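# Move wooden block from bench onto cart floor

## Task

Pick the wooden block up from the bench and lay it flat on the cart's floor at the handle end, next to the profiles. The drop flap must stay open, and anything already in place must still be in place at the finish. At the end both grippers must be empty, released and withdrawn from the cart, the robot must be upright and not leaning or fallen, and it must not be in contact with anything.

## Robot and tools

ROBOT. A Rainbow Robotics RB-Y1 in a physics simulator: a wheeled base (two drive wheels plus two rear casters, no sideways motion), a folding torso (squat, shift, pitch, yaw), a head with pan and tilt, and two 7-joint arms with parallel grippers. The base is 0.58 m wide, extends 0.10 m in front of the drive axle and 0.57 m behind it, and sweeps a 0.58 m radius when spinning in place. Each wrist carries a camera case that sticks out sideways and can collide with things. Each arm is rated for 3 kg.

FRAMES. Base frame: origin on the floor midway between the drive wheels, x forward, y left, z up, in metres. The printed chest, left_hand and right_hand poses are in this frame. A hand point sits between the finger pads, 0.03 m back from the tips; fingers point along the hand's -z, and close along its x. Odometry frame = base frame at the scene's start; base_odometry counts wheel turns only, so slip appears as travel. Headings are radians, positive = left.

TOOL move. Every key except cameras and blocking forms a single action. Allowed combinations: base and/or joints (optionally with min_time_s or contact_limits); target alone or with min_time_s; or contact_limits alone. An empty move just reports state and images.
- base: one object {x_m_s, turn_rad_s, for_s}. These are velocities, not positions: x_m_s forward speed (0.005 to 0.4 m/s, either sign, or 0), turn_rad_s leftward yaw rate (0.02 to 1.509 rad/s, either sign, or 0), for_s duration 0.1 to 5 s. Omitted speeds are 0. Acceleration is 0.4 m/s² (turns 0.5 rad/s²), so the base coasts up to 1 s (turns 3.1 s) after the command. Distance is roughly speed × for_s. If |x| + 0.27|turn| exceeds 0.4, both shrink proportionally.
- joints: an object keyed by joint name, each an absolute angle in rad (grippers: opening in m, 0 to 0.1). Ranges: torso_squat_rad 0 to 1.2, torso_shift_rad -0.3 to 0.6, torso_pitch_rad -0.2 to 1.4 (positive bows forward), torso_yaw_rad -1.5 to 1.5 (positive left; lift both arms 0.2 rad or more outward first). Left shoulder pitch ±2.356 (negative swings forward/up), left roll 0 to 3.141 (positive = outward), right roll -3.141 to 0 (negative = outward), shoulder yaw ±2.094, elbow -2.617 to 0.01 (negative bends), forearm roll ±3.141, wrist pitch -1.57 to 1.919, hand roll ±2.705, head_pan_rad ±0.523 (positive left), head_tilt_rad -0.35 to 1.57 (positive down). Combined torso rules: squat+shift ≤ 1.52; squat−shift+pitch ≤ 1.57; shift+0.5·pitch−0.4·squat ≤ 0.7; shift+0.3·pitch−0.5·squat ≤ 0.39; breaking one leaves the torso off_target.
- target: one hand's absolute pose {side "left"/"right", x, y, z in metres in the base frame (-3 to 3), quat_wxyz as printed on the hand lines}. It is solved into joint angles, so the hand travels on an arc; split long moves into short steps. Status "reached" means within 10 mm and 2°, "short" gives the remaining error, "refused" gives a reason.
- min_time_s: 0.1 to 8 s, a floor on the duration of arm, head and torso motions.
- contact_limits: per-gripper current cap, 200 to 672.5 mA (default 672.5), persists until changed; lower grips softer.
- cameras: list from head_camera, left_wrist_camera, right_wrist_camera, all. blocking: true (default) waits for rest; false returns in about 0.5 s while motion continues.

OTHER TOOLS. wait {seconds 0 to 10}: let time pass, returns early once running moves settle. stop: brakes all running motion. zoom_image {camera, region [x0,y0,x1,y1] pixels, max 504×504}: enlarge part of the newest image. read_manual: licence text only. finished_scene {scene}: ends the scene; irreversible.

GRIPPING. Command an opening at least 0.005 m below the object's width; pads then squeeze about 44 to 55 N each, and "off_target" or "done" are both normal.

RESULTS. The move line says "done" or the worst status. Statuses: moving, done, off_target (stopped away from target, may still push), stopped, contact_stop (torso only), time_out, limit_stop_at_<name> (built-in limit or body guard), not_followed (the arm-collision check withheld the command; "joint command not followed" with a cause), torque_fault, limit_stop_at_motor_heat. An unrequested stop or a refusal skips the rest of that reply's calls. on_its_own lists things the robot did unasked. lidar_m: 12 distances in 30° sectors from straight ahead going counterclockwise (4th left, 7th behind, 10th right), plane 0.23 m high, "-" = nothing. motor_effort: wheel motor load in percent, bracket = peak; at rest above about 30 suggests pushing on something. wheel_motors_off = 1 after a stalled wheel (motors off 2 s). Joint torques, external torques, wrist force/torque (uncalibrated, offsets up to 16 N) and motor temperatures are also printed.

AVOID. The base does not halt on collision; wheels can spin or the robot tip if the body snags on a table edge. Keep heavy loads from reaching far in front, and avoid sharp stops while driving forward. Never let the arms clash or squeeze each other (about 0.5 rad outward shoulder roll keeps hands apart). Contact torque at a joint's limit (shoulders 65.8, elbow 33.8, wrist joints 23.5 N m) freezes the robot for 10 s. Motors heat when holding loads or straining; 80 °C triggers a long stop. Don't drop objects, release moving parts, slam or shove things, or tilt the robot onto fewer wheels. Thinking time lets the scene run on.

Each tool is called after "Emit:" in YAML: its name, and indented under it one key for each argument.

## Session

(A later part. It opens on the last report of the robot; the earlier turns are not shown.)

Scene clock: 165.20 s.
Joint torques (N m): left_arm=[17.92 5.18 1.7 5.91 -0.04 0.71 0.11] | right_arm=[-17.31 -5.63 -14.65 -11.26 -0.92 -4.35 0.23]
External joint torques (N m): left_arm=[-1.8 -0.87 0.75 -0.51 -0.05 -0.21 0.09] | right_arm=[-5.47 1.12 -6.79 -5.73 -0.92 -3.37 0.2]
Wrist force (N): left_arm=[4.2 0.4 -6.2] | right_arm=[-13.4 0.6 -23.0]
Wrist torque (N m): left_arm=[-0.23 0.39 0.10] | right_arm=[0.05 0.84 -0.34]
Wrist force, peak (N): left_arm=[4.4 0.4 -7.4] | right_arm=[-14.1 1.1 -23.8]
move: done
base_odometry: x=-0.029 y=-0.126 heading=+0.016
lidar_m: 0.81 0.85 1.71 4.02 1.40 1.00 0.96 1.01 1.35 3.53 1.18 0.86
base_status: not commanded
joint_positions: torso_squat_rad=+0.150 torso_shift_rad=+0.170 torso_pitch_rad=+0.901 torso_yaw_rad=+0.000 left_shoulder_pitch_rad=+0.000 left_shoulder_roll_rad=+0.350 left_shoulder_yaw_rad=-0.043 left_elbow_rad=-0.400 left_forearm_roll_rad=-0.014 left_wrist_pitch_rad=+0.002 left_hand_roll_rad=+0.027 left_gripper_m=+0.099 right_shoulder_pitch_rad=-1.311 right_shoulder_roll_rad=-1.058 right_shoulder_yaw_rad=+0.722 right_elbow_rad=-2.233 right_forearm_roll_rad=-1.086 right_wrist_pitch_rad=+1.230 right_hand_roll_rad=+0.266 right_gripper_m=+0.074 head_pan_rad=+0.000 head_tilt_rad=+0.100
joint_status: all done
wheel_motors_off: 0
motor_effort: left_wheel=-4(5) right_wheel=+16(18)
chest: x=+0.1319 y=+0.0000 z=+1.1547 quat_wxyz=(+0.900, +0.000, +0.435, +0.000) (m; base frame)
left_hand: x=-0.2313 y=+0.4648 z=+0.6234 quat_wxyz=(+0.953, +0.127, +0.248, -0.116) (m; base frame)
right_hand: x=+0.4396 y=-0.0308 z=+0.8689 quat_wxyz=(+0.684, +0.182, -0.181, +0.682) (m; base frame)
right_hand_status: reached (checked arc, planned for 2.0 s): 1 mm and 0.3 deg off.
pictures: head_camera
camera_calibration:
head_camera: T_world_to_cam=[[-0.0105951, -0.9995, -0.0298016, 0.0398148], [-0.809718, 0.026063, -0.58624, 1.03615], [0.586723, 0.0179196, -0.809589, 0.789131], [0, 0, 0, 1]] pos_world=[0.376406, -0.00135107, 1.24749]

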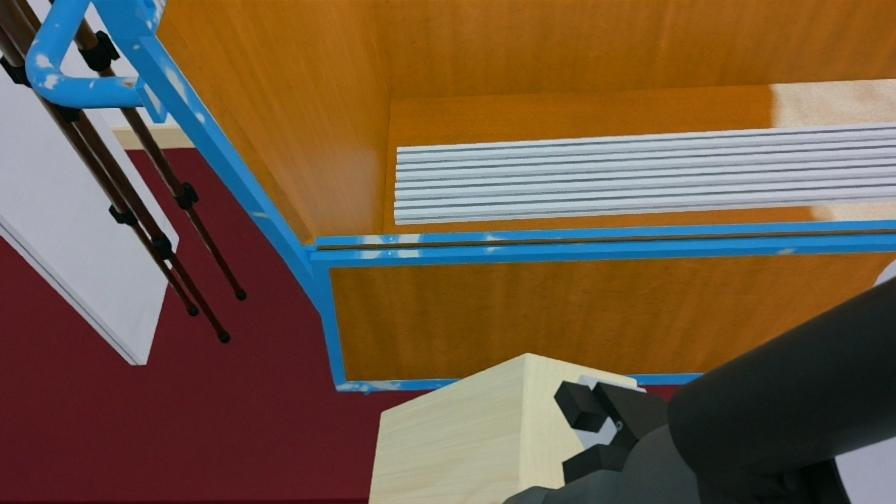

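Emit:
move:
  base: {"x_m_s": 0.2, "for_s": 2.5}
  cameras: ["head_camera", "right_wrist_camera"]

Scene clock: 169.90 s.
Joint torques (N m): left_arm=[18.38 4.77 1.86 6.19 -0.06 0.88 -0.1] | right_arm=[-18.92 -5.44 -14.32 -11.68 -0.82 -4.03 0.38]
External joint torques (N m): left_arm=[-1.35 -1.28 0.91 -0.23 -0.07 -0.04 -0.13] | right_arm=[-7.09 1.31 -6.46 -6.15 -0.82 -3.05 0.36]
Wrist force (N): left_arm=[3.6 -0.3 -6.6] | right_arm=[-13.2 1.2 -23.3]
Wrist torque (N m): left_arm=[-0.16 0.27 0.09] | right_arm=[0.04 0.81 -0.32]
Wrist force, peak (N): left_arm=[4.5 0.7 -7.4] | right_arm=[-14.3 -0.2 -23.8]
move: done
base_odometry: x=+0.471 y=-0.118 heading=+0.016
lidar_m: 0.31 0.33 0.82 4.05 2.12 1.54 1.45 1.53 2.06 4.60 0.46 0.33
base_status: done (sent for 2.5 of 2.5 s)
joint_positions: torso_squat_rad=+0.150 torso_shift_rad=+0.170 torso_pitch_rad=+0.901 torso_yaw_rad=+0.000 left_shoulder_pitch_rad=+0.000 left_shoulder_roll_rad=+0.350 left_shoulder_yaw_rad=-0.043 left_elbow_rad=-0.400 left_forearm_roll_rad=-0.014 left_wrist_pitch_rad=+0.002 left_hand_roll_rad=+0.027 left_gripper_m=+0.099 right_shoulder_pitch_rad=-1.310 right_shoulder_roll_rad=-1.058 right_shoulder_yaw_rad=+0.721 right_elbow_rad=-2.233 right_forearm_roll_rad=-1.086 right_wrist_pitch_rad=+1.230 right_hand_roll_rad=+0.266 right_gripper_m=+0.074 head_pan_rad=+0.000 head_tilt_rad=+0.100
joint_status: not commanded
wheel_motors_off: 0
motor_effort: left_wheel=+1(29) right_wheel=+1(43)
chest: x=+0.1319 y=+0.0000 z=+1.1547 quat_wxyz=(+0.900, +0.000, +0.435, +0.000) (m; base frame)
left_hand: x=-0.2312 y=+0.4648 z=+0.6233 quat_wxyz=(+0.953, +0.127, +0.248, -0.116) (m; base frame)
right_hand: x=+0.4396 y=-0.0308 z=+0.8688 quat_wxyz=(+0.684, +0.182, -0.181, +0.682) (m; base frame)
pictures: head_camera, right_wrist_camera
camera_calibration:
head_camera: T_world_to_cam=[[-0.0105953, -0.9995, -0.0298017, 0.0399149], [-0.809718, 0.0260632, -0.58624, 1.03614], [0.586723, 0.0179196, -0.809589, 0.78913], [0, 0, 0, 1]] pos_world=[0.376406, -0.00125107, 1.24749]
right_wrist_camera: T_world_to_cam=[[0.0260566, -0.854259, -0.519194, 0.412071], [-0.861144, -0.282951, 0.422338, 0.0299207], [-0.507692, 0.436096, -0.743013, 0.954318], [0, 0, 0, 1]] pos_world=[0.499529, -0.0556935, 0.910379]

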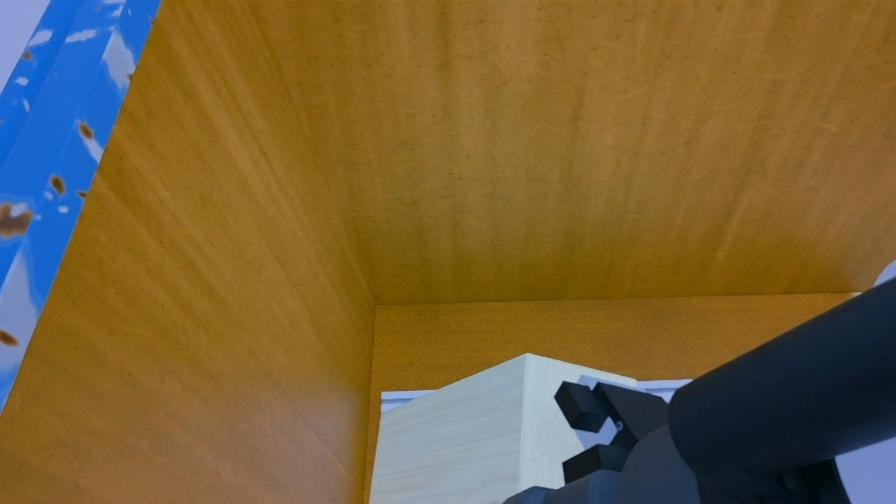

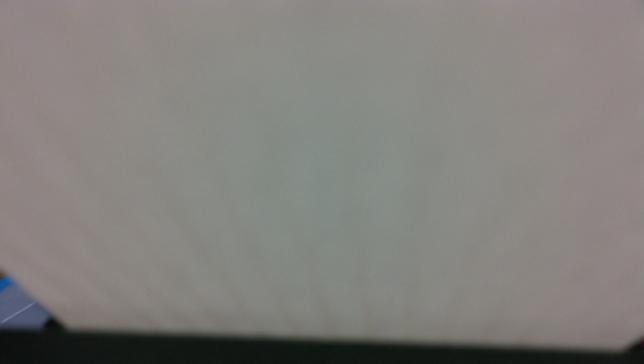

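Emit:
move:
  joints: {"head_tilt_rad": 0.55, "head_pan_rad": 0.0}
  cameras: ["head_camera"]

Scene clock: 171.40 s.
Joint torques (N m): left_arm=[18.48 4.77 1.83 6 -0.02 0.81 -0.01] | right_arm=[-19.05 -5.44 -13.99 -11.67 -0.87 -4.34 0.26]
External joint torques (N m): left_arm=[-1.25 -1.28 0.89 -0.42 -0.03 -0.11 -0.04] | right_arm=[-7.22 1.31 -6.14 -6.14 -0.86 -3.36 0.24]
Wrist force (N): left_arm=[3.9 0.0 -6.7] | right_arm=[-14.6 1.1 -23.6]
Wrist torque (N m): left_arm=[-0.16 0.35 0.06] | right_arm=[0.07 0.70 -0.33]
Wrist force, peak (N): left_arm=[4.5 -0.2 -7.5] | right_arm=[-14.6 1.1 -23.6]
move: done
base_odometry: x=+0.471 y=-0.118 heading=+0.016
lidar_m: 0.31 0.32 0.82 4.05 2.10 1.52 1.45 1.53 2.05 4.62 0.47 0.32
base_status: not commanded
joint_positions: torso_squat_rad=+0.150 torso_shift_rad=+0.170 torso_pitch_rad=+0.901 torso_yaw_rad=+0.000 left_shoulder_pitch_rad=+0.000 left_shoulder_roll_rad=+0.350 left_shoulder_yaw_rad=-0.043 left_elbow_rad=-0.400 left_forearm_roll_rad=-0.014 left_wrist_pitch_rad=+0.002 left_hand_roll_rad=+0.027 left_gripper_m=+0.099 right_shoulder_pitch_rad=-1.310 right_shoulder_roll_rad=-1.058 right_shoulder_yaw_rad=+0.721 right_elbow_rad=-2.233 right_forearm_roll_rad=-1.086 right_wrist_pitch_rad=+1.230 right_hand_roll_rad=+0.266 right_gripper_m=+0.074 head_pan_rad=+0.000 head_tilt_rad=+0.550
joint_status: all done
wheel_motors_off: 0
motor_effort: left_wheel=+1(1) right_wheel=+0(3)
chest: x=+0.1319 y=+0.0000 z=+1.1547 quat_wxyz=(+0.900, +0.000, +0.435, +0.000) (m; base frame)
left_hand: x=-0.2312 y=+0.4648 z=+0.6233 quat_wxyz=(+0.953, +0.127, +0.248, -0.116) (m; base frame)
right_hand: x=+0.4396 y=-0.0308 z=+0.8688 quat_wxyz=(+0.684, +0.182, -0.181, +0.682) (m; base frame)
pictures: head_camera
camera_calibration:
head_camera: T_world_to_cam=[[-0.022502, -0.9995, -0.0222264, 0.03396], [-0.984094, 0.026063, -0.175729, 0.570997], [0.17622, 0.0179186, -0.984188, 1.13358], [0, 0, 0, 1]] pos_world=[0.362919, -0.00125107, 1.21675]

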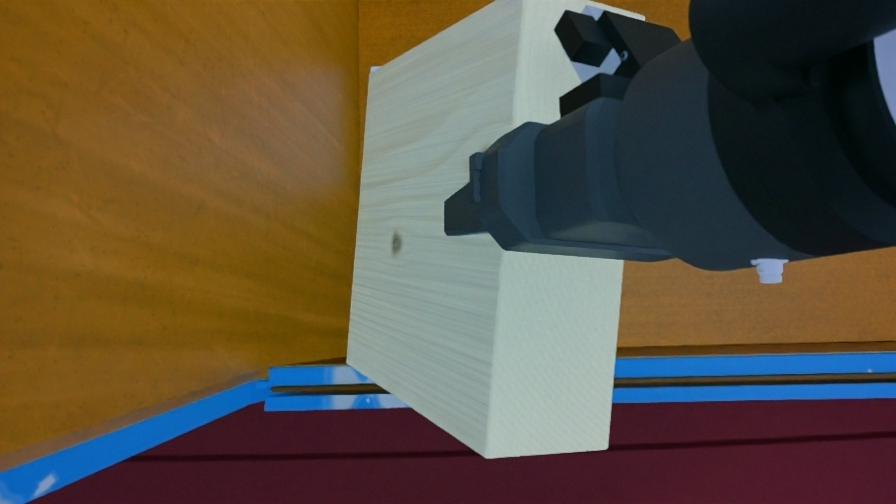

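Emit:
zoom_image:
  camera: "head_camera"
  region: [560, 260, 896, 480]

Emit:
zoom_image:
  camera: "head_camera"
  region: [240, 40, 640, 480]

Scaled by 1.500 from the camera's 896x504 image, which has a finer 1280x720 frame.

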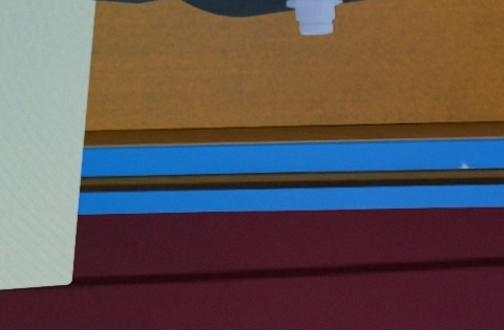

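Scaled by 1.145 from the camera's 896x504 image, which has a finer 1280x720 frame.

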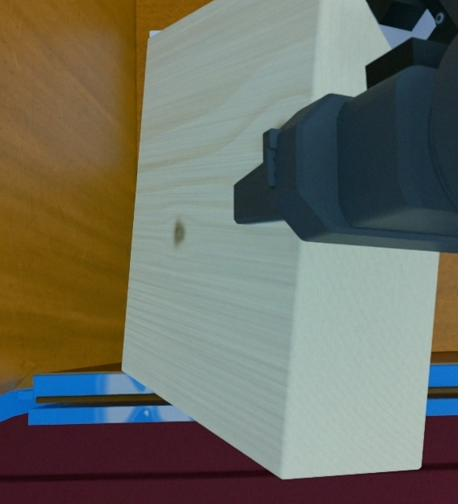

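Emit:
move:
  joints: {"head_tilt_rad": 0.4, "head_pan_rad": -0.52}
  cameras: ["head_camera"]

Emit:
move:
  joints: {"head_tilt_rad": 0.45, "head_pan_rad": 0.4}
  cameras: ["head_camera"]

Scene clock: 180.77 s.
Joint torques (N m): left_arm=[18.39 4.96 1.73 6.12 -0.04 0.73 0.09] | right_arm=[-18.74 -5.28 -13.84 -11.66 -0.91 -4.26 0.31]
External joint torques (N m): left_arm=[-1.33 -1.09 0.79 -0.3 -0.05 -0.2 0.06] | right_arm=[-6.91 1.48 -5.99 -6.13 -0.9 -3.28 0.28]
Wrist force (N): left_arm=[3.9 0.1 -7.6] | right_arm=[-13.9 1.1 -23.0]
Wrist torque (N m): left_arm=[-0.21 0.34 0.11] | right_arm=[0.12 0.77 -0.32]
Wrist force, peak (N): left_arm=[3.9 0.1 -7.6] | right_arm=[-13.8 1.1 -23.9]
move: done
base_odometry: x=+0.471 y=-0.118 heading=+0.016
lidar_m: 0.31 0.32 0.82 4.05 2.12 1.52 1.45 1.52 2.05 4.62 0.46 0.33
base_status: not commanded
joint_positions: torso_squat_rad=+0.150 torso_shift_rad=+0.170 torso_pitch_rad=+0.901 torso_yaw_rad=+0.000 left_shoulder_pitch_rad=+0.000 left_shoulder_roll_rad=+0.350 left_shoulder_yaw_rad=-0.043 left_elbow_rad=-0.400 left_forearm_roll_rad=-0.014 left_wrist_pitch_rad=+0.002 left_hand_roll_rad=+0.027 left_gripper_m=+0.099 right_shoulder_pitch_rad=-1.310 right_shoulder_roll_rad=-1.058 right_shoulder_yaw_rad=+0.721 right_elbow_rad=-2.233 right_forearm_roll_rad=-1.086 right_wrist_pitch_rad=+1.230 right_hand_roll_rad=+0.266 right_gripper_m=+0.074 head_pan_rad=-0.520 head_tilt_rad=+0.400
joint_status: all done
wheel_motors_off: 0
motor_effort: left_wheel=+0(2) right_wheel=+0(2)
chest: x=+0.1319 y=+0.0000 z=+1.1547 quat_wxyz=(+0.900, +0.000, +0.435, +0.000) (m; base frame)
left_hand: x=-0.2312 y=+0.4648 z=+0.6233 quat_wxyz=(+0.953, +0.127, +0.248, -0.116) (m; base frame)
right_hand: x=+0.4396 y=-0.0308 z=+0.8688 quat_wxyz=(+0.684, +0.182, -0.181, +0.682) (m; base frame)
pictures: head_camera
camera_calibration:
head_camera: T_world_to_cam=[[-0.327855, -0.871433, 0.36485, -0.362104], [-0.911188, 0.189692, -0.365723, 0.788636], [0.249494, -0.452351, -0.856231, 0.950011], [0, 0, 0, 1]] pos_world=[0.362856, -0.0354089, 1.23396]

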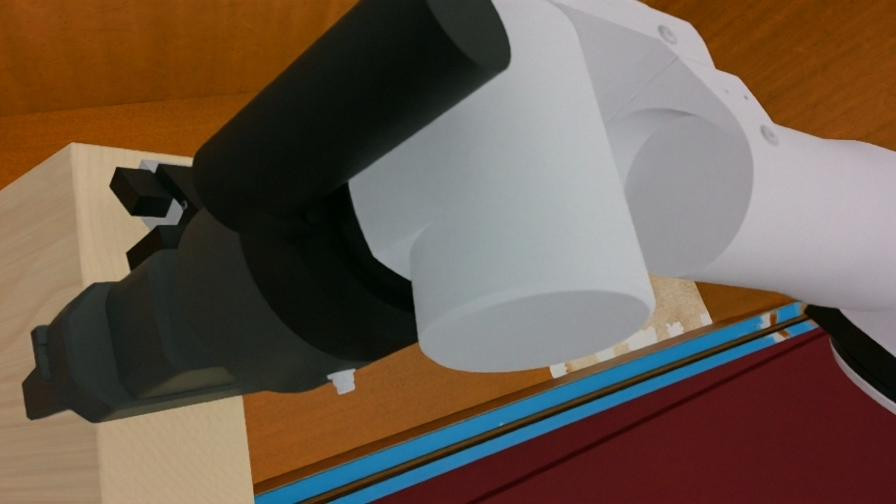

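Scene clock: 182.03 s.
Joint torques (N m): left_arm=[18.4 4.98 1.92 5.94 -0.1 0.76 0.06] | right_arm=[-18.48 -5.18 -13.86 -11.72 -0.96 -4.18 0.24]
External joint torques (N m): left_arm=[-1.32 -1.07 0.98 -0.48 -0.11 -0.16 0.03] | right_arm=[-6.65 1.57 -6 -6.19 -0.95 -3.2 0.21]
Wrist force (N): left_arm=[4.4 0.0 -7.0] | right_arm=[-13.8 0.8 -23.4]
Wrist torque (N m): left_arm=[-0.19 0.41 0.04] | right_arm=[0.11 0.78 -0.34]
Wrist force, peak (N): left_arm=[4.4 -0.3 -7.6] | right_arm=[-14.1 0.9 -23.8]
move: done
base_odometry: x=+0.471 y=-0.118 heading=+0.016
lidar_m: 0.31 0.32 0.81 4.04 2.12 1.52 1.45 1.53 2.06 4.61 0.47 0.33
base_status: not commanded
joint_positions: torso_squat_rad=+0.150 torso_shift_rad=+0.170 torso_pitch_rad=+0.901 torso_yaw_rad=+0.000 left_shoulder_pitch_rad=+0.000 left_shoulder_roll_rad=+0.350 left_shoulder_yaw_rad=-0.043 left_elbow_rad=-0.400 left_forearm_roll_rad=-0.014 left_wrist_pitch_rad=+0.002 left_hand_roll_rad=+0.027 left_gripper_m=+0.099 right_shoulder_pitch_rad=-1.310 right_shoulder_roll_rad=-1.058 right_shoulder_yaw_rad=+0.721 right_elbow_rad=-2.233 right_forearm_roll_rad=-1.086 right_wrist_pitch_rad=+1.230 right_hand_roll_rad=+0.266 right_gripper_m=+0.074 head_pan_rad=+0.400 head_tilt_rad=+0.450
joint_status: all done
wheel_motors_off: 0
motor_effort: left_wheel=+0(2) right_wheel=+0(2)
chest: x=+0.1319 y=+0.0000 z=+1.1547 quat_wxyz=(+0.900, +0.000, +0.435, +0.000) (m; base frame)
left_hand: x=-0.2312 y=+0.4648 z=+0.6233 quat_wxyz=(+0.953, +0.127, +0.248, -0.116) (m; base frame)
right_hand: x=+0.4396 y=-0.0308 z=+0.8688 quat_wxyz=(+0.684, +0.182, -0.181, +0.682) (m; base frame)
pictures: head_camera
camera_calibration:
head_camera: T_world_to_cam=[[0.221108, -0.918102, -0.328936, 0.347288], [-0.949159, -0.12509, -0.288875, 0.703154], [0.224071, 0.376086, -0.899084, 1.01175], [0, 0, 0, 1]] pos_world=[0.363913, 0.0262972, 1.22701]

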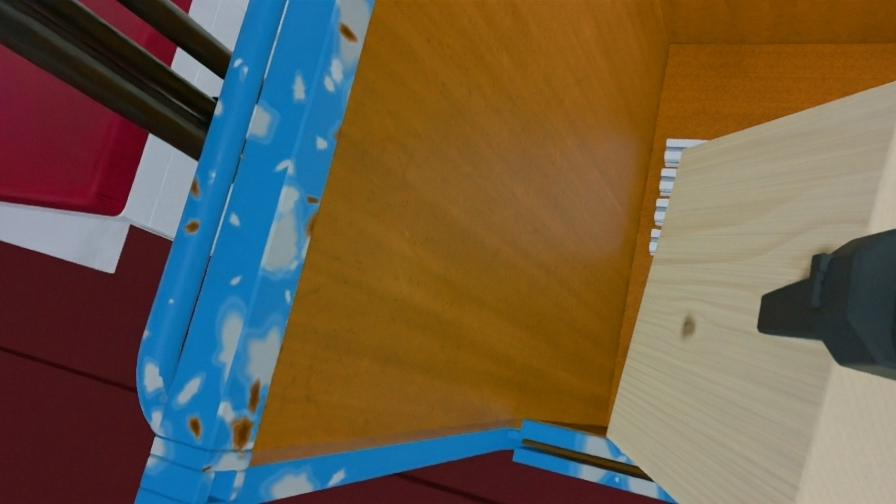

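Emit:
move:
  base: {"x_m_s": 0.1, "for_s": 0.67}
  joints: {"head_tilt_rad": 0.5, "head_pan_rad": 0.3}
  cameras: ["head_camera"]

Scene clock: 189.37 s.
Joint torques (N m): left_arm=[18.65 4.75 1.64 6.28 0 0.82 0.06] | right_arm=[-18.72 -5.28 -13.99 -11.74 -0.92 -4.27 0.27]
External joint torques (N m): left_arm=[-1.07 -1.3 0.7 -0.14 -0.01 -0.1 0.03] | right_arm=[-6.88 1.47 -6.13 -6.21 -0.91 -3.29 0.24]
Wrist force (N): left_arm=[3.8 -0.3 -6.7] | right_arm=[-13.7 1.2 -23.1]
Wrist torque (N m): left_arm=[-0.16 0.34 0.08] | right_arm=[0.13 0.76 -0.33]
Wrist force, peak (N): left_arm=[4.3 -0.5 -7.8] | right_arm=[-14.3 -0.7 -24.4]
move: done
base_odometry: x=+0.538 y=-0.117 heading=+0.016
lidar_m: 0.24 0.25 0.67 3.79 2.22 1.59 1.52 1.60 2.15 1.03 0.38 0.26
base_status: done (sent for 0.67 of 0.67 s)
joint_positions: torso_squat_rad=+0.150 torso_shift_rad=+0.170 torso_pitch_rad=+0.901 torso_yaw_rad=+0.000 left_shoulder_pitch_rad=+0.000 left_shoulder_roll_rad=+0.350 left_shoulder_yaw_rad=-0.043 left_elbow_rad=-0.400 left_forearm_roll_rad=-0.014 left_wrist_pitch_rad=+0.002 left_hand_roll_rad=+0.027 left_gripper_m=+0.099 right_shoulder_pitch_rad=-1.310 right_shoulder_roll_rad=-1.058 right_shoulder_yaw_rad=+0.721 right_elbow_rad=-2.233 right_forearm_roll_rad=-1.086 right_wrist_pitch_rad=+1.230 right_hand_roll_rad=+0.266 right_gripper_m=+0.074 head_pan_rad=+0.300 head_tilt_rad=+0.500
joint_status: all done
wheel_motors_off: 0
motor_effort: left_wheel=-1(26) right_wheel=-3(21)
chest: x=+0.1320 y=+0.0001 z=+1.1547 quat_wxyz=(+0.900, +0.000, +0.435, +0.000) (m; base frame)
left_hand: x=-0.2312 y=+0.4648 z=+0.6233 quat_wxyz=(+0.953, +0.127, +0.248, -0.116) (m; base frame)
right_hand: x=+0.4396 y=-0.0308 z=+0.8688 quat_wxyz=(+0.684, +0.182, -0.181, +0.682) (m; base frame)
pictures: head_camera
camera_calibration:
head_camera: T_world_to_cam=[[0.161889, -0.953391, -0.254634, 0.271355], [-0.966989, -0.101809, -0.233596, 0.638837], [0.196784, 0.284045, -0.9384, 1.06952], [0, 0, 0, 1]] pos_world=[0.363353, 0.0199545, 1.22197]

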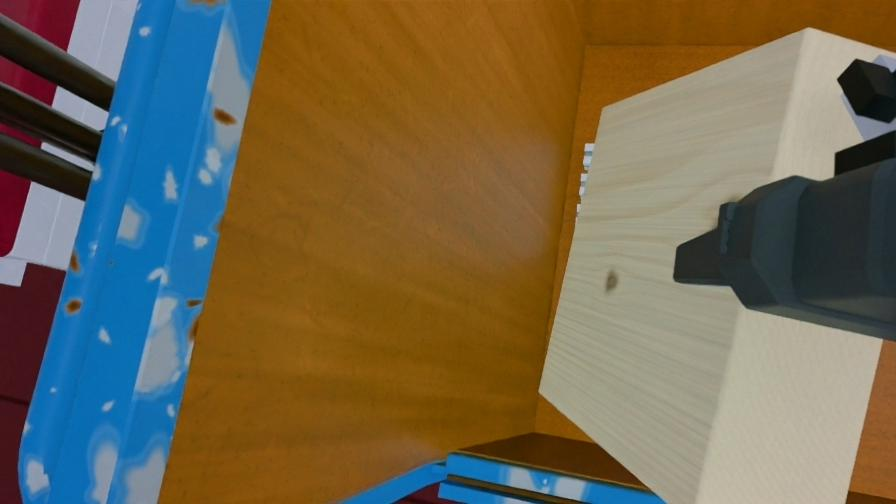

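Emit:
move:
  joints: {"torso_squat_rad": 0.5, "torso_shift_rad": 0.19, "head_tilt_rad": 0.4, "head_pan_rad": 0.2}
  min_time_s: 2.5
  cameras: ["head_camera"]

Emit:
move:
  joints: {"torso_squat_rad": 0.75, "torso_shift_rad": 0.24}
  min_time_s: 2.5
  cameras: ["head_camera"]

Scene clock: 198.20 s.
Joint torques (N m): left_arm=[18.38 4.86 1.81 6.25 -0.02 0.75 0.03] | right_arm=[-18.39 -5.02 -14.16 -11.8 -0.96 -4.22 0.22]
External joint torques (N m): left_arm=[-1.34 -1.18 0.86 -0.17 -0.03 -0.17 0] | right_arm=[-6.55 1.74 -6.31 -6.27 -0.95 -3.24 0.2]
Wrist force (N): left_arm=[4.0 0.2 -6.6] | right_arm=[-13.5 1.3 -23.0]
Wrist torque (N m): left_arm=[-0.21 0.34 0.05] | right_arm=[0.05 0.80 -0.33]
Wrist force, peak (N): left_arm=[4.5 -0.4 -7.5] | right_arm=[-14.1 1.4 -24.3]
move: done
base_odometry: x=+0.538 y=-0.117 heading=+0.016
lidar_m: 0.24 0.26 0.69 3.80 2.22 1.59 1.51 1.59 2.15 1.02 0.37 0.25
base_status: not commanded
joint_positions: torso_squat_rad=+0.500 torso_shift_rad=+0.190 torso_pitch_rad=+0.901 torso_yaw_rad=+0.000 left_shoulder_pitch_rad=+0.000 left_shoulder_roll_rad=+0.350 left_shoulder_yaw_rad=-0.043 left_elbow_rad=-0.400 left_forearm_roll_rad=-0.014 left_wrist_pitch_rad=+0.002 left_hand_roll_rad=+0.027 left_gripper_m=+0.099 right_shoulder_pitch_rad=-1.310 right_shoulder_roll_rad=-1.058 right_shoulder_yaw_rad=+0.721 right_elbow_rad=-2.233 right_forearm_roll_rad=-1.086 right_wrist_pitch_rad=+1.230 right_hand_roll_rad=+0.266 right_gripper_m=+0.074 head_pan_rad=+0.200 head_tilt_rad=+0.400
joint_status: all done
wheel_motors_off: 0
motor_effort: left_wheel=+0(1) right_wheel=-2(2)
chest: x=+0.1308 y=+0.0000 z=+1.0759 quat_wxyz=(+0.900, +0.000, +0.435, +0.000) (m; base frame)
left_hand: x=-0.2323 y=+0.4648 z=+0.5444 quat_wxyz=(+0.953, +0.127, +0.248, -0.116) (m; base frame)
right_hand: x=+0.4385 y=-0.0308 z=+0.7900 quat_wxyz=(+0.684, +0.182, -0.181, +0.682) (m; base frame)
pictures: head_camera
camera_calibration:
head_camera: T_world_to_cam=[[0.104292, -0.977979, -0.180776, 0.181546], [-0.945804, -0.0413225, -0.322098, 0.717575], [0.307535, 0.204571, -0.929286, 0.95173], [0, 0, 0, 1]] pos_world=[0.367061, 0.0125034, 1.14838]

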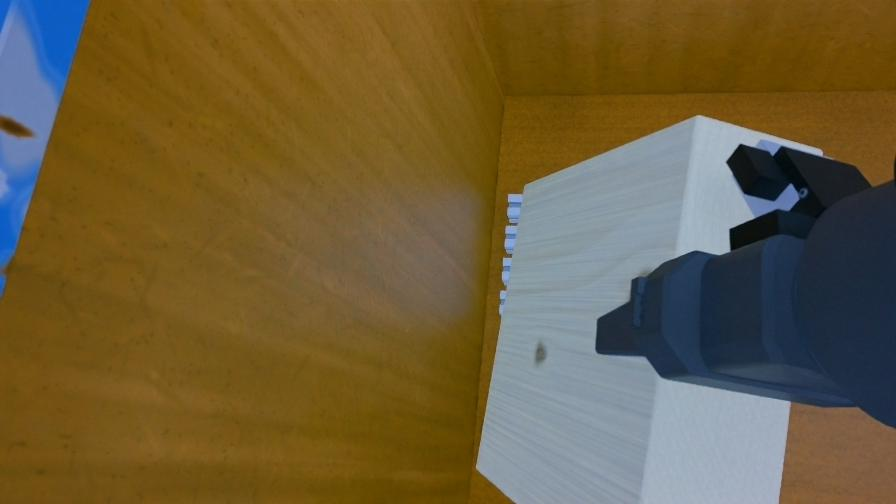

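Scene clock: 201.00 s.
Joint torques (N m): left_arm=[17.74 4.99 1.81 6.27 -0.1 0.77 0.02] | right_arm=[-19.05 -5.31 -13.79 -11.6 -0.79 -4.22 0.35]
External joint torques (N m): left_arm=[-1.95 -1.08 0.86 -0.13 -0.11 -0.15 -0.01] | right_arm=[-7.19 1.44 -5.92 -6.08 -0.79 -3.23 0.33]
Wrist force (N): left_arm=[3.9 -0.1 -7.2] | right_arm=[-13.8 1.2 -23.2]
Wrist torque (N m): left_arm=[-0.25 0.35 0.05] | right_arm=[0.12 0.79 -0.34]
Wrist force, peak (N): left_arm=[5.0 0.0 -7.4] | right_arm=[-15.5 0.9 -25.8]
move: done
base_odometry: x=+0.538 y=-0.117 heading=+0.016
lidar_m: 0.25 0.26 0.69 3.82 2.21 1.60 1.52 1.60 2.16 1.04 0.37 0.27
base_status: not commanded
joint_positions: torso_squat_rad=+0.750 torso_shift_rad=+0.240 torso_pitch_rad=+0.899 torso_yaw_rad=+0.000 left_shoulder_pitch_rad=+0.000 left_shoulder_roll_rad=+0.350 left_shoulder_yaw_rad=-0.043 left_elbow_rad=-0.400 left_forearm_roll_rad=-0.014 left_wrist_pitch_rad=+0.002 left_hand_roll_rad=+0.027 left_gripper_m=+0.099 right_shoulder_pitch_rad=-1.310 right_shoulder_roll_rad=-1.058 right_shoulder_yaw_rad=+0.721 right_elbow_rad=-2.233 right_forearm_roll_rad=-1.086 right_wrist_pitch_rad=+1.230 right_hand_roll_rad=+0.266 right_gripper_m=+0.074 head_pan_rad=+0.200 head_tilt_rad=+0.400
joint_status: all done
wheel_motors_off: 0
motor_effort: left_wheel=+9(11) right_wheel=+1(4)
chest: x=+0.1358 y=+0.0000 z=+0.9706 quat_wxyz=(+0.901, +0.000, +0.435, +0.000) (m; base frame)
left_hand: x=-0.2266 y=+0.4649 z=+0.4387 quat_wxyz=(+0.954, +0.128, +0.247, -0.116) (m; base frame)
right_hand: x=+0.4439 y=-0.0307 z=+0.6852 quat_wxyz=(+0.684, +0.182, -0.182, +0.683) (m; base frame)
pictures: head_camera
camera_calibration:
head_camera: T_world_to_cam=[[0.104729, -0.977893, -0.180988, 0.162011], [-0.945264, -0.0413278, -0.323679, 0.68983], [0.309044, 0.20498, -0.928695, 0.851481], [0, 0, 0, 1]] pos_world=[0.371959, 0.0124025, 1.04337]

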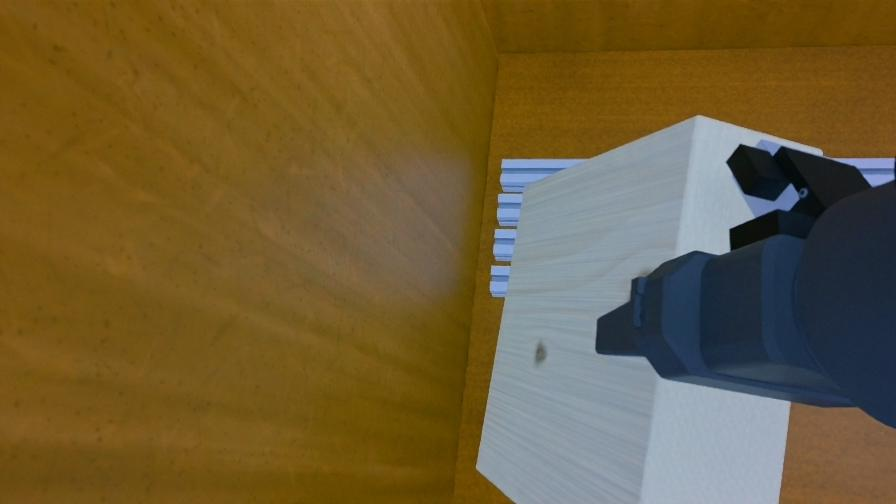

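Emit:
move:
  joints: {"torso_squat_rad": 1.0, "torso_shift_rad": 0.335, "head_tilt_rad": 0.45, "head_pan_rad": 0.25}
  min_time_s: 2.5
  cameras: ["head_camera"]

Scene clock: 206.07 s.
Joint torques (N m): left_arm=[18.15 4.7 1.72 6.23 -0.06 0.75 0.01] | right_arm=[-10.36 -0.75 -5.57 -14.33 -4.27 -2 0.27]
External joint torques (N m): left_arm=[-1.57 -1.35 0.77 -0.19 -0.07 -0.17 -0.02] | right_arm=[1.51 6.02 2.31 -8.83 -4.28 -1.02 0.25]
Wrist force (N): left_arm=[4.0 0.3 -7.2] | right_arm=[-8.8 -14.6 -19.0]
Wrist torque (N m): left_arm=[-0.22 0.33 0.06] | right_arm=[0.01 0.87 -0.17]
Wrist force, peak (N): left_arm=[3.7 -0.6 -8.2] | right_arm=[0.8 -41.2 -12.2]
move: done
base_odometry: x=+0.538 y=-0.117 heading=+0.016
lidar_m: 0.27 0.29 0.68 3.81 2.20 1.61 1.52 1.60 2.14 1.01 0.39 0.28
base_status: not commanded
joint_positions: torso_squat_rad=+1.000 torso_shift_rad=+0.335 torso_pitch_rad=+0.901 torso_yaw_rad=+0.000 left_shoulder_pitch_rad=+0.000 left_shoulder_roll_rad=+0.350 left_shoulder_yaw_rad=-0.043 left_elbow_rad=-0.400 left_forearm_roll_rad=-0.014 left_wrist_pitch_rad=+0.002 left_hand_roll_rad=+0.027 left_gripper_m=+0.099 right_shoulder_pitch_rad=-1.312 right_shoulder_roll_rad=-1.059 right_shoulder_yaw_rad=+0.719 right_elbow_rad=-2.232 right_forearm_roll_rad=-1.085 right_wrist_pitch_rad=+1.230 right_hand_roll_rad=+0.266 right_gripper_m=+0.074 head_pan_rad=+0.250 head_tilt_rad=+0.450
joint_status: all done
wheel_motors_off: 0
motor_effort: left_wheel=-4(14) right_wheel=-6(11)
chest: x=+0.1390 y=+0.0000 z=+0.8299 quat_wxyz=(+0.900, +0.000, +0.435, +0.000) (m; base frame)
left_hand: x=-0.2240 y=+0.4648 z=+0.2983 quat_wxyz=(+0.953, +0.127, +0.248, -0.116) (m; base frame)
right_hand: x=+0.4485 y=-0.0309 z=+0.5450 quat_wxyz=(+0.684, +0.181, -0.183, +0.682) (m; base frame)
pictures: head_camera
camera_calibration:
head_camera: T_world_to_cam=[[0.133334, -0.966821, -0.217899, 0.162032], [-0.95813, -0.0695342, -0.277762, 0.608339], [0.253395, 0.245811, -0.935611, 0.743362], [0, 0, 0, 1]] pos_world=[0.372899, 0.0162297, 0.899778]

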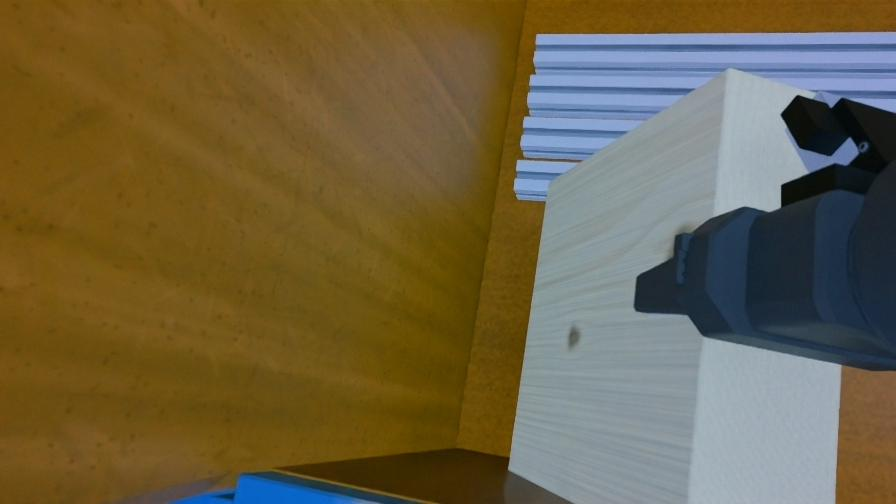

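Emit:
move:
  joints: {"head_tilt_rad": 0.95, "head_pan_rad": 0.0}
  cameras: ["head_camera", "right_wrist_camera"]

Scene clock: 214.67 s.
Joint torques (N m): left_arm=[18.35 4.84 1.54 6.34 -0.07 0.76 0.14] | right_arm=[-10.73 -0.49 -5.75 -14.32 -4.3 -2.03 0.18]
External joint torques (N m): left_arm=[-1.38 -1.21 0.6 -0.08 -0.08 -0.16 0.11] | right_arm=[1.14 6.28 2.13 -8.81 -4.31 -1.05 0.15]
Wrist force (N): left_arm=[3.8 0.5 -6.8] | right_arm=[-8.5 -15.0 -19.7]
Wrist torque (N m): left_arm=[-0.23 0.31 0.04] | right_arm=[0.02 0.88 -0.19]
Wrist force, peak (N): left_arm=[4.0 -0.9 -7.7] | right_arm=[-8.4 -15.9 -20.0]
move: done
base_odometry: x=+0.538 y=-0.117 heading=+0.016
lidar_m: 0.28 0.30 0.68 3.81 2.22 1.59 1.52 1.60 2.15 1.03 0.39 0.29
base_status: not commanded
joint_positions: torso_squat_rad=+1.000 torso_shift_rad=+0.335 torso_pitch_rad=+0.901 torso_yaw_rad=+0.000 left_shoulder_pitch_rad=+0.000 left_shoulder_roll_rad=+0.350 left_shoulder_yaw_rad=-0.043 left_elbow_rad=-0.400 left_forearm_roll_rad=-0.014 left_wrist_pitch_rad=+0.002 left_hand_roll_rad=+0.027 left_gripper_m=+0.099 right_shoulder_pitch_rad=-1.312 right_shoulder_roll_rad=-1.059 right_shoulder_yaw_rad=+0.719 right_elbow_rad=-2.232 right_forearm_roll_rad=-1.085 right_wrist_pitch_rad=+1.230 right_hand_roll_rad=+0.266 right_gripper_m=+0.074 head_pan_rad=+0.000 head_tilt_rad=+0.950
joint_status: all done
wheel_motors_off: 0
motor_effort: left_wheel=-4(5) right_wheel=-7(7)
chest: x=+0.1390 y=+0.0000 z=+0.8299 quat_wxyz=(+0.900, +0.000, +0.435, +0.000) (m; base frame)
left_hand: x=-0.2240 y=+0.4648 z=+0.2983 quat_wxyz=(+0.953, +0.127, +0.248, -0.116) (m; base frame)
right_hand: x=+0.4485 y=-0.0309 z=+0.5450 quat_wxyz=(+0.684, +0.181, -0.183, +0.682) (m; base frame)
pictures: head_camera, right_wrist_camera
camera_calibration:
head_camera: T_world_to_cam=[[-0.0292547, -0.999504, -0.0116486, 0.0190775], [-0.974938, 0.0259606, 0.220956, 0.146288], [-0.220544, 0.0178207, -0.975214, 0.927095], [0, 0, 0, 1]] pos_world=[0.347645, -0.00125113, 0.872015]
right_wrist_camera: T_world_to_cam=[[0.027092, -0.854016, -0.51954, 0.243407], [-0.863689, -0.281672, 0.417973, 0.177929], [-0.503296, 0.437398, -0.745236, 0.717616], [0, 0, 0, 1]] pos_world=[0.508254, -0.0558924, 0.586884]

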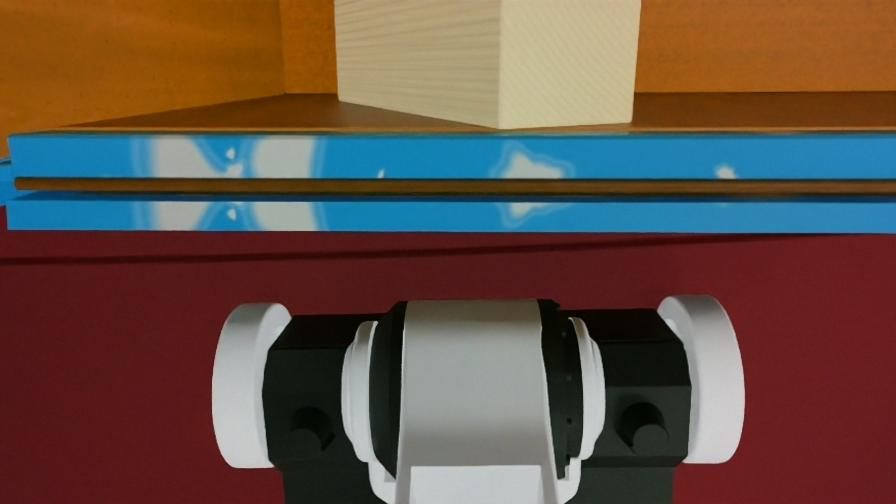

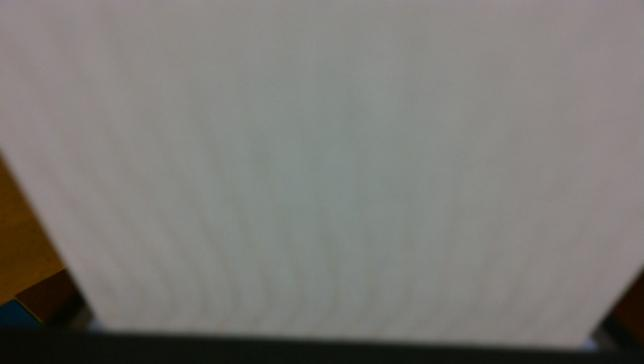

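Emit:
move:
  joints: {"head_tilt_rad": 0.6, "head_pan_rad": -0.5}
  cameras: ["head_camera"]

Scene clock: 240.27 s.
Joint torques (N m): left_arm=[18.35 4.66 1.58 6.25 -0.03 0.76 -0.03] | right_arm=[-10.92 -0.54 -5.58 -14.35 -4.24 -2.07 0.01]
External joint torques (N m): left_arm=[-1.37 -1.39 0.63 -0.17 -0.04 -0.16 -0.06] | right_arm=[0.96 6.24 2.3 -8.84 -4.24 -1.09 -0.01]
Wrist force (N): left_arm=[4.2 -0.4 -7.2] | right_arm=[-8.4 -14.9 -19.3]
Wrist torque (N m): left_arm=[-0.15 0.39 0.07] | right_arm=[0.02 0.91 -0.22]
Wrist force, peak (N): left_arm=[4.2 0.1 -7.9] | right_arm=[-8.8 -15.5 -20.1]
move: done
base_odometry: x=+0.538 y=-0.117 heading=+0.016
lidar_m: 0.27 0.28 0.69 3.81 2.22 1.59 1.51 1.59 2.15 1.03 0.40 0.29
base_status: not commanded
joint_positions: torso_squat_rad=+1.000 torso_shift_rad=+0.335 torso_pitch_rad=+0.901 torso_yaw_rad=+0.000 left_shoulder_pitch_rad=+0.000 left_shoulder_roll_rad=+0.350 left_shoulder_yaw_rad=-0.043 left_elbow_rad=-0.400 left_forearm_roll_rad=-0.014 left_wrist_pitch_rad=+0.002 left_hand_roll_rad=+0.027 left_gripper_m=+0.099 right_shoulder_pitch_rad=-1.312 right_shoulder_roll_rad=-1.059 right_shoulder_yaw_rad=+0.719 right_elbow_rad=-2.232 right_forearm_roll_rad=-1.085 right_wrist_pitch_rad=+1.230 right_hand_roll_rad=+0.266 right_gripper_m=+0.074 head_pan_rad=-0.500 head_tilt_rad=+0.600
joint_status: all done
wheel_motors_off: 0
motor_effort: left_wheel=-4(5) right_wheel=-4(8)
chest: x=+0.1390 y=+0.0000 z=+0.8299 quat_wxyz=(+0.900, +0.000, +0.435, +0.000) (m; base frame)
left_hand: x=-0.2240 y=+0.4648 z=+0.2983 quat_wxyz=(+0.953, +0.127, +0.248, -0.116) (m; base frame)
right_hand: x=+0.4485 y=-0.0309 z=+0.5450 quat_wxyz=(+0.684, +0.181, -0.183, +0.682) (m; base frame)
pictures: head_camera
camera_calibration:
head_camera: T_world_to_cam=[[-0.321227, -0.87811, 0.354592, -0.23376], [-0.944595, 0.270421, -0.186045, 0.518257], [0.0674793, -0.394709, -0.916325, 0.782828], [0, 0, 0, 1]] pos_world=[0.361628, -0.0364256, 0.896634]

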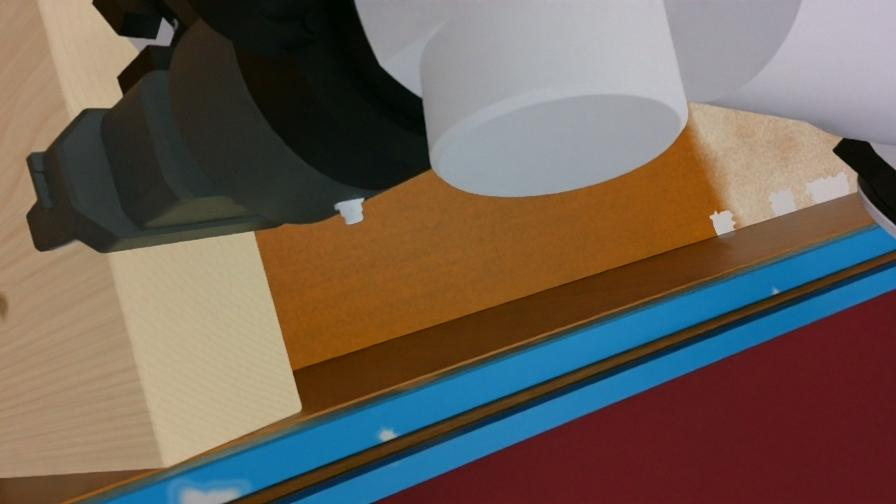

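Emit:
zoom_image:
  camera: "head_camera"
  region: [640, 60, 896, 300]

Emit:
zoom_image:
  camera: "head_camera"
  region: [40, 300, 420, 504]

Scaled by 1.969 from the camera's 896x504 image, which has a finer 1280x720 frame.

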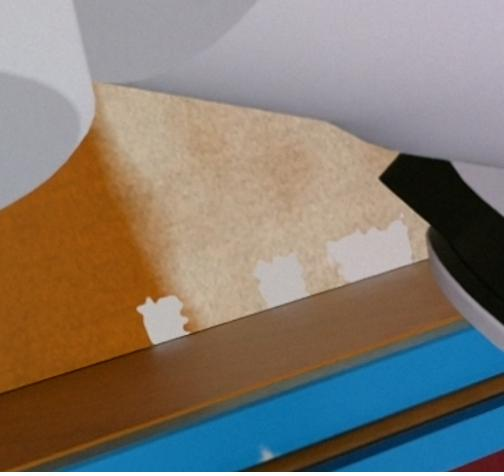

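Scaled by 1.326 from the camera's 896x504 image, which has a finer 1280x720 frame.

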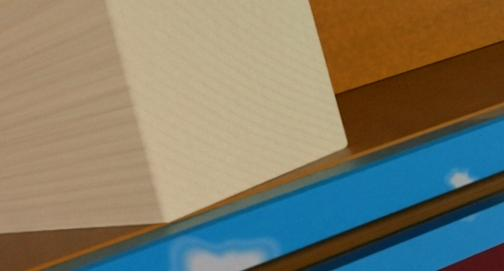

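Emit:
move:
  target: {"side": "right", "x": 0.472, "y": -0.031, "z": 0.55, "quat_wxyz": [0.6767, 0.2051, -0.1607, 0.6887]}
  min_time_s: 1.5

Emit:
move:
  joints: {"head_tilt_rad": 0.5, "head_pan_rad": 0.25}
  cameras: ["head_camera"]

Scene clock: 251.47 s.
Joint torques (N m): left_arm=[18.37 4.55 1.69 6.37 -0.11 0.74 0.06] | right_arm=[-21.83 -2.96 -15.8 -9.72 -2.19 -3.59 0.18]
External joint torques (N m): left_arm=[-1.35 -1.5 0.74 -0.05 -0.12 -0.18 0.03] | right_arm=[-8.38 4.15 -7.32 -4.63 -1.97 -2.69 0.15]
Wrist force (N): left_arm=[3.9 -0.3 -7.3] | right_arm=[-13.7 -0.3 -23.7]
Wrist torque (N m): left_arm=[-0.19 0.33 0.05] | right_arm=[-0.32 0.82 -0.20]
Wrist force, peak (N): left_arm=[4.4 -0.6 -7.7] | right_arm=[-13.8 -2.9 -25.1]
move: done
base_odometry: x=+0.538 y=-0.117 heading=+0.016
lidar_m: 0.27 0.29 0.68 3.80 2.22 1.59 1.52 1.60 2.16 1.03 0.39 0.29
base_status: not commanded
joint_positions: torso_squat_rad=+1.000 torso_shift_rad=+0.335 torso_pitch_rad=+0.901 torso_yaw_rad=+0.000 left_shoulder_pitch_rad=+0.000 left_shoulder_roll_rad=+0.350 left_shoulder_yaw_rad=-0.043 left_elbow_rad=-0.400 left_forearm_roll_rad=-0.014 left_wrist_pitch_rad=+0.002 left_hand_roll_rad=+0.027 left_gripper_m=+0.099 right_shoulder_pitch_rad=-1.391 right_shoulder_roll_rad=-1.042 right_shoulder_yaw_rad=+0.702 right_elbow_rad=-2.085 right_forearm_roll_rad=-1.250 right_wrist_pitch_rad=+1.257 right_hand_roll_rad=+0.394 right_gripper_m=+0.074 head_pan_rad=-0.500 head_tilt_rad=+0.600
joint_status: all done
wheel_motors_off: 0
motor_effort: left_wheel=-3(5) right_wheel=-3(7)
chest: x=+0.1390 y=+0.0000 z=+0.8299 quat_wxyz=(+0.900, +0.000, +0.435, +0.000) (m; base frame)
left_hand: x=-0.2240 y=+0.4648 z=+0.2983 quat_wxyz=(+0.953, +0.127, +0.248, -0.116) (m; base frame)
right_hand: x=+0.4712 y=-0.0321 z=+0.5485 quat_wxyz=(+0.678, +0.205, -0.159, +0.688) (m; base frame)
right_hand_status: reached (checked arc, planned for 1.5 s): 2 mm and 0.2 deg off.
pictures: none

Scene clock: 252.63 s.
Joint torques (N m): left_arm=[18.05 4.83 1.69 6.36 -0.07 0.89 0.05] | right_arm=[-22.23 -2.78 -15.99 -9.76 -2.25 -3.69 0.28]
External joint torques (N m): left_arm=[-1.68 -1.22 0.75 -0.06 -0.07 -0.03 0.02] | right_arm=[-8.78 4.33 -7.51 -4.67 -2.03 -2.78 0.26]
Wrist force (N): left_arm=[3.7 -0.3 -6.6] | right_arm=[-13.9 -0.4 -23.6]
Wrist torque (N m): left_arm=[-0.14 0.36 0.08] | right_arm=[-0.28 0.80 -0.21]
Wrist force, peak (N): left_arm=[4.2 -0.1 -7.7] | right_arm=[-14.2 -0.3 -23.9]
move: done
base_odometry: x=+0.538 y=-0.117 heading=+0.016
lidar_m: 0.28 0.30 0.68 3.81 2.20 1.60 1.52 1.59 2.15 1.03 0.40 0.29
base_status: not commanded
joint_positions: torso_squat_rad=+1.000 torso_shift_rad=+0.335 torso_pitch_rad=+0.901 torso_yaw_rad=+0.000 left_shoulder_pitch_rad=+0.000 left_shoulder_roll_rad=+0.350 left_shoulder_yaw_rad=-0.043 left_elbow_rad=-0.400 left_forearm_roll_rad=-0.014 left_wrist_pitch_rad=+0.002 left_hand_roll_rad=+0.027 left_gripper_m=+0.099 right_shoulder_pitch_rad=-1.391 right_shoulder_roll_rad=-1.042 right_shoulder_yaw_rad=+0.702 right_elbow_rad=-2.085 right_forearm_roll_rad=-1.250 right_wrist_pitch_rad=+1.257 right_hand_roll_rad=+0.394 right_gripper_m=+0.074 head_pan_rad=+0.250 head_tilt_rad=+0.500
joint_status: all done
wheel_motors_off: 0
motor_effort: left_wheel=-3(4) right_wheel=-3(6)
chest: x=+0.1390 y=+0.0000 z=+0.8299 quat_wxyz=(+0.900, +0.000, +0.435, +0.000) (m; base frame)
left_hand: x=-0.2240 y=+0.4648 z=+0.2983 quat_wxyz=(+0.953, +0.127, +0.248, -0.116) (m; base frame)
right_hand: x=+0.4712 y=-0.0321 z=+0.5485 quat_wxyz=(+0.678, +0.205, -0.159, +0.688) (m; base frame)
pictures: head_camera
camera_calibration:
head_camera: T_world_to_cam=[[0.132105, -0.967208, -0.216925, 0.161434], [-0.969775, -0.0808208, -0.230226, 0.567397], [0.205145, 0.240782, -0.948651, 0.770361], [0, 0, 0, 1]] pos_world=[0.370886, 0.0165086, 0.896452]

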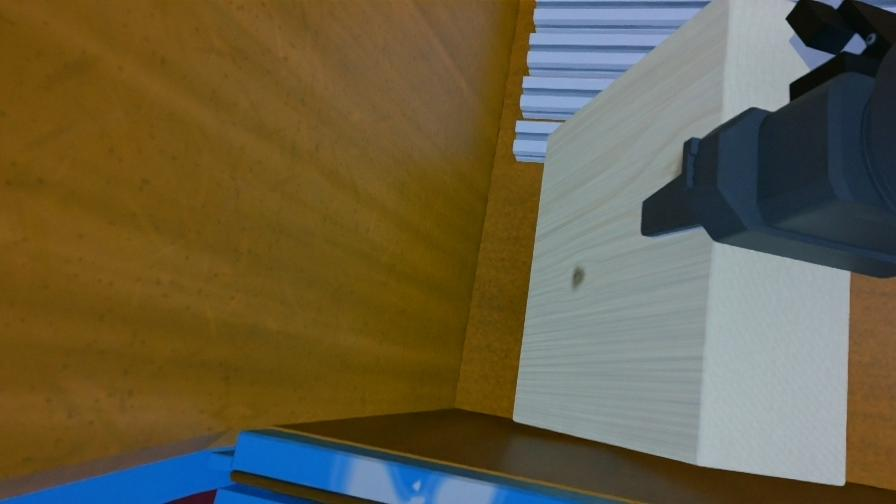

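Emit:
move:
  target: {"side": "right", "x": 0.478, "y": -0.026, "z": 0.5, "quat_wxyz": [0.6442, 0.2917, -0.2493, 0.6618]}
  min_time_s: 2
  cameras: ["head_camera"]

Scene clock: 265.93 s.
Joint torques (N m): left_arm=[18.29 4.83 1.54 6.31 -0.16 0.79 0.1] | right_arm=[-17.8 -2.84 -15.1 -12.74 -4.1 -3.88 0.21]
External joint torques (N m): left_arm=[-1.44 -1.22 0.6 -0.11 -0.17 -0.13 0.07] | right_arm=[-5.89 5.12 -7.14 -6.51 -3.47 -2.97 0.17]
Wrist force (N): left_arm=[4.4 0.3 -6.1] | right_arm=[-19.2 -0.7 -19.1]
Wrist torque (N m): left_arm=[-0.24 0.40 0.07] | right_arm=[-0.24 1.16 -0.19]
Wrist force, peak (N): left_arm=[3.9 0.1 -7.9] | right_arm=[-19.8 -0.7 -19.6]
move: done
base_odometry: x=+0.538 y=-0.117 heading=+0.016
lidar_m: 0.27 0.30 0.67 3.82 2.21 1.59 1.52 1.59 2.16 1.03 0.39 0.29
base_status: not commanded
joint_positions: torso_squat_rad=+1.000 torso_shift_rad=+0.335 torso_pitch_rad=+0.901 torso_yaw_rad=+0.000 left_shoulder_pitch_rad=+0.000 left_shoulder_roll_rad=+0.350 left_shoulder_yaw_rad=-0.043 left_elbow_rad=-0.400 left_forearm_roll_rad=-0.014 left_wrist_pitch_rad=+0.002 left_hand_roll_rad=+0.027 left_gripper_m=+0.099 right_shoulder_pitch_rad=-1.181 right_shoulder_roll_rad=-1.017 right_shoulder_yaw_rad=+0.667 right_elbow_rad=-1.882 right_forearm_roll_rad=-1.420 right_wrist_pitch_rad=+0.923 right_hand_roll_rad=+0.825 right_gripper_m=+0.074 head_pan_rad=+0.250 head_tilt_rad=+0.500
joint_status: all done
wheel_motors_off: 0
motor_effort: left_wheel=-2(4) right_wheel=-2(5)
chest: x=+0.1390 y=+0.0000 z=+0.8299 quat_wxyz=(+0.900, +0.000, +0.435, +0.000) (m; base frame)
left_hand: x=-0.2240 y=+0.4648 z=+0.2983 quat_wxyz=(+0.953, +0.127, +0.248, -0.116) (m; base frame)
right_hand: x=+0.4775 y=-0.0271 z=+0.4987 quat_wxyz=(+0.646, +0.290, -0.248, +0.661) (m; base frame)
right_hand_status: reached (checked arc, planned for 2.0 s): 2 mm and 0.4 deg off.
pictures: head_camera
camera_calibration:
head_camera: T_world_to_cam=[[0.132105, -0.967208, -0.216925, 0.161434], [-0.969775, -0.0808208, -0.230226, 0.567397], [0.205145, 0.240782, -0.948651, 0.770361], [0, 0, 0, 1]] pos_world=[0.370886, 0.0165086, 0.896452]

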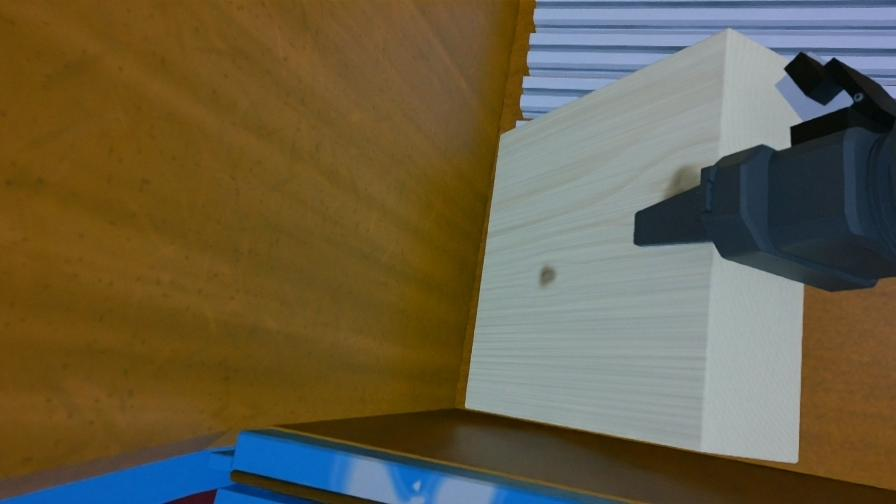

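Emit:
move:
  target: {"side": "right", "x": 0.479, "y": -0.055, "z": 0.453, "quat_wxyz": [0.6006, 0.3733, -0.3335, 0.6236]}
  min_time_s: 2
  cameras: ["head_camera"]

Scene clock: 271.97 s.
Joint torques (N m): left_arm=[18.04 4.71 1.76 6.47 -0.08 0.82 0] | right_arm=[-15.78 -4.35 -12.78 -13.97 -6.21 0.3 0.19]
External joint torques (N m): left_arm=[-1.69 -1.34 0.81 0.05 -0.09 -0.1 -0.03] | right_arm=[-5.69 4.6 -6.05 -7.67 -5.03 0.29 0.15]
Wrist force (N): left_arm=[4.3 0.2 -6.7] | right_arm=[-24.7 0.4 -13.7]
Wrist torque (N m): left_arm=[-0.19 0.37 0.06] | right_arm=[-0.28 1.40 -0.20]
Wrist force, peak (N): left_arm=[4.7 0.0 -7.6] | right_arm=[-24.6 0.0 -14.6]
move: done
base_odometry: x=+0.538 y=-0.117 heading=+0.016
lidar_m: 0.28 0.30 0.69 3.81 2.21 1.59 1.52 1.59 2.14 1.04 0.40 0.29
base_status: not commanded
joint_positions: torso_squat_rad=+1.000 torso_shift_rad=+0.335 torso_pitch_rad=+0.901 torso_yaw_rad=+0.000 left_shoulder_pitch_rad=+0.000 left_shoulder_roll_rad=+0.350 left_shoulder_yaw_rad=-0.043 left_elbow_rad=-0.400 left_forearm_roll_rad=-0.014 left_wrist_pitch_rad=+0.002 left_hand_roll_rad=+0.027 left_gripper_m=+0.099 right_shoulder_pitch_rad=-1.013 right_shoulder_roll_rad=-0.915 right_shoulder_yaw_rad=+0.554 right_elbow_rad=-1.522 right_forearm_roll_rad=-1.905 right_wrist_pitch_rad=+0.901 right_hand_roll_rad=+1.565 right_gripper_m=+0.074 head_pan_rad=+0.250 head_tilt_rad=+0.500
joint_status: all done
wheel_motors_off: 0
motor_effort: left_wheel=-1(3) right_wheel=-2(4)
chest: x=+0.1390 y=+0.0000 z=+0.8299 quat_wxyz=(+0.900, +0.000, +0.435, +0.000) (m; base frame)
left_hand: x=-0.2240 y=+0.4648 z=+0.2983 quat_wxyz=(+0.953, +0.127, +0.248, -0.116) (m; base frame)
right_hand: x=+0.4782 y=-0.0561 z=+0.4516 quat_wxyz=(+0.602, +0.372, -0.332, +0.624) (m; base frame)
right_hand_status: reached (checked arc, planned for 2.0 s): 2 mm and 0.3 deg off.
pictures: head_camera
camera_calibration:
head_camera: T_world_to_cam=[[0.132105, -0.967208, -0.216925, 0.161434], [-0.969775, -0.0808208, -0.230226, 0.567397], [0.205145, 0.240782, -0.948651, 0.770361], [0, 0, 0, 1]] pos_world=[0.370886, 0.0165086, 0.896452]

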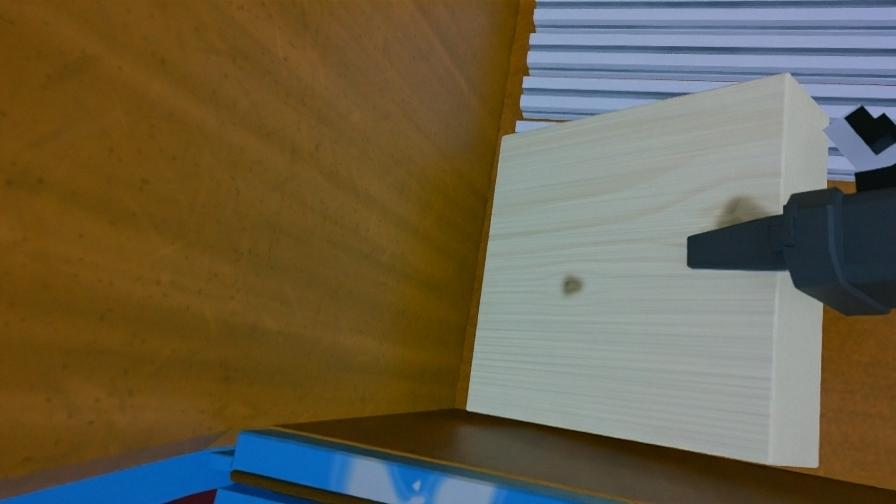

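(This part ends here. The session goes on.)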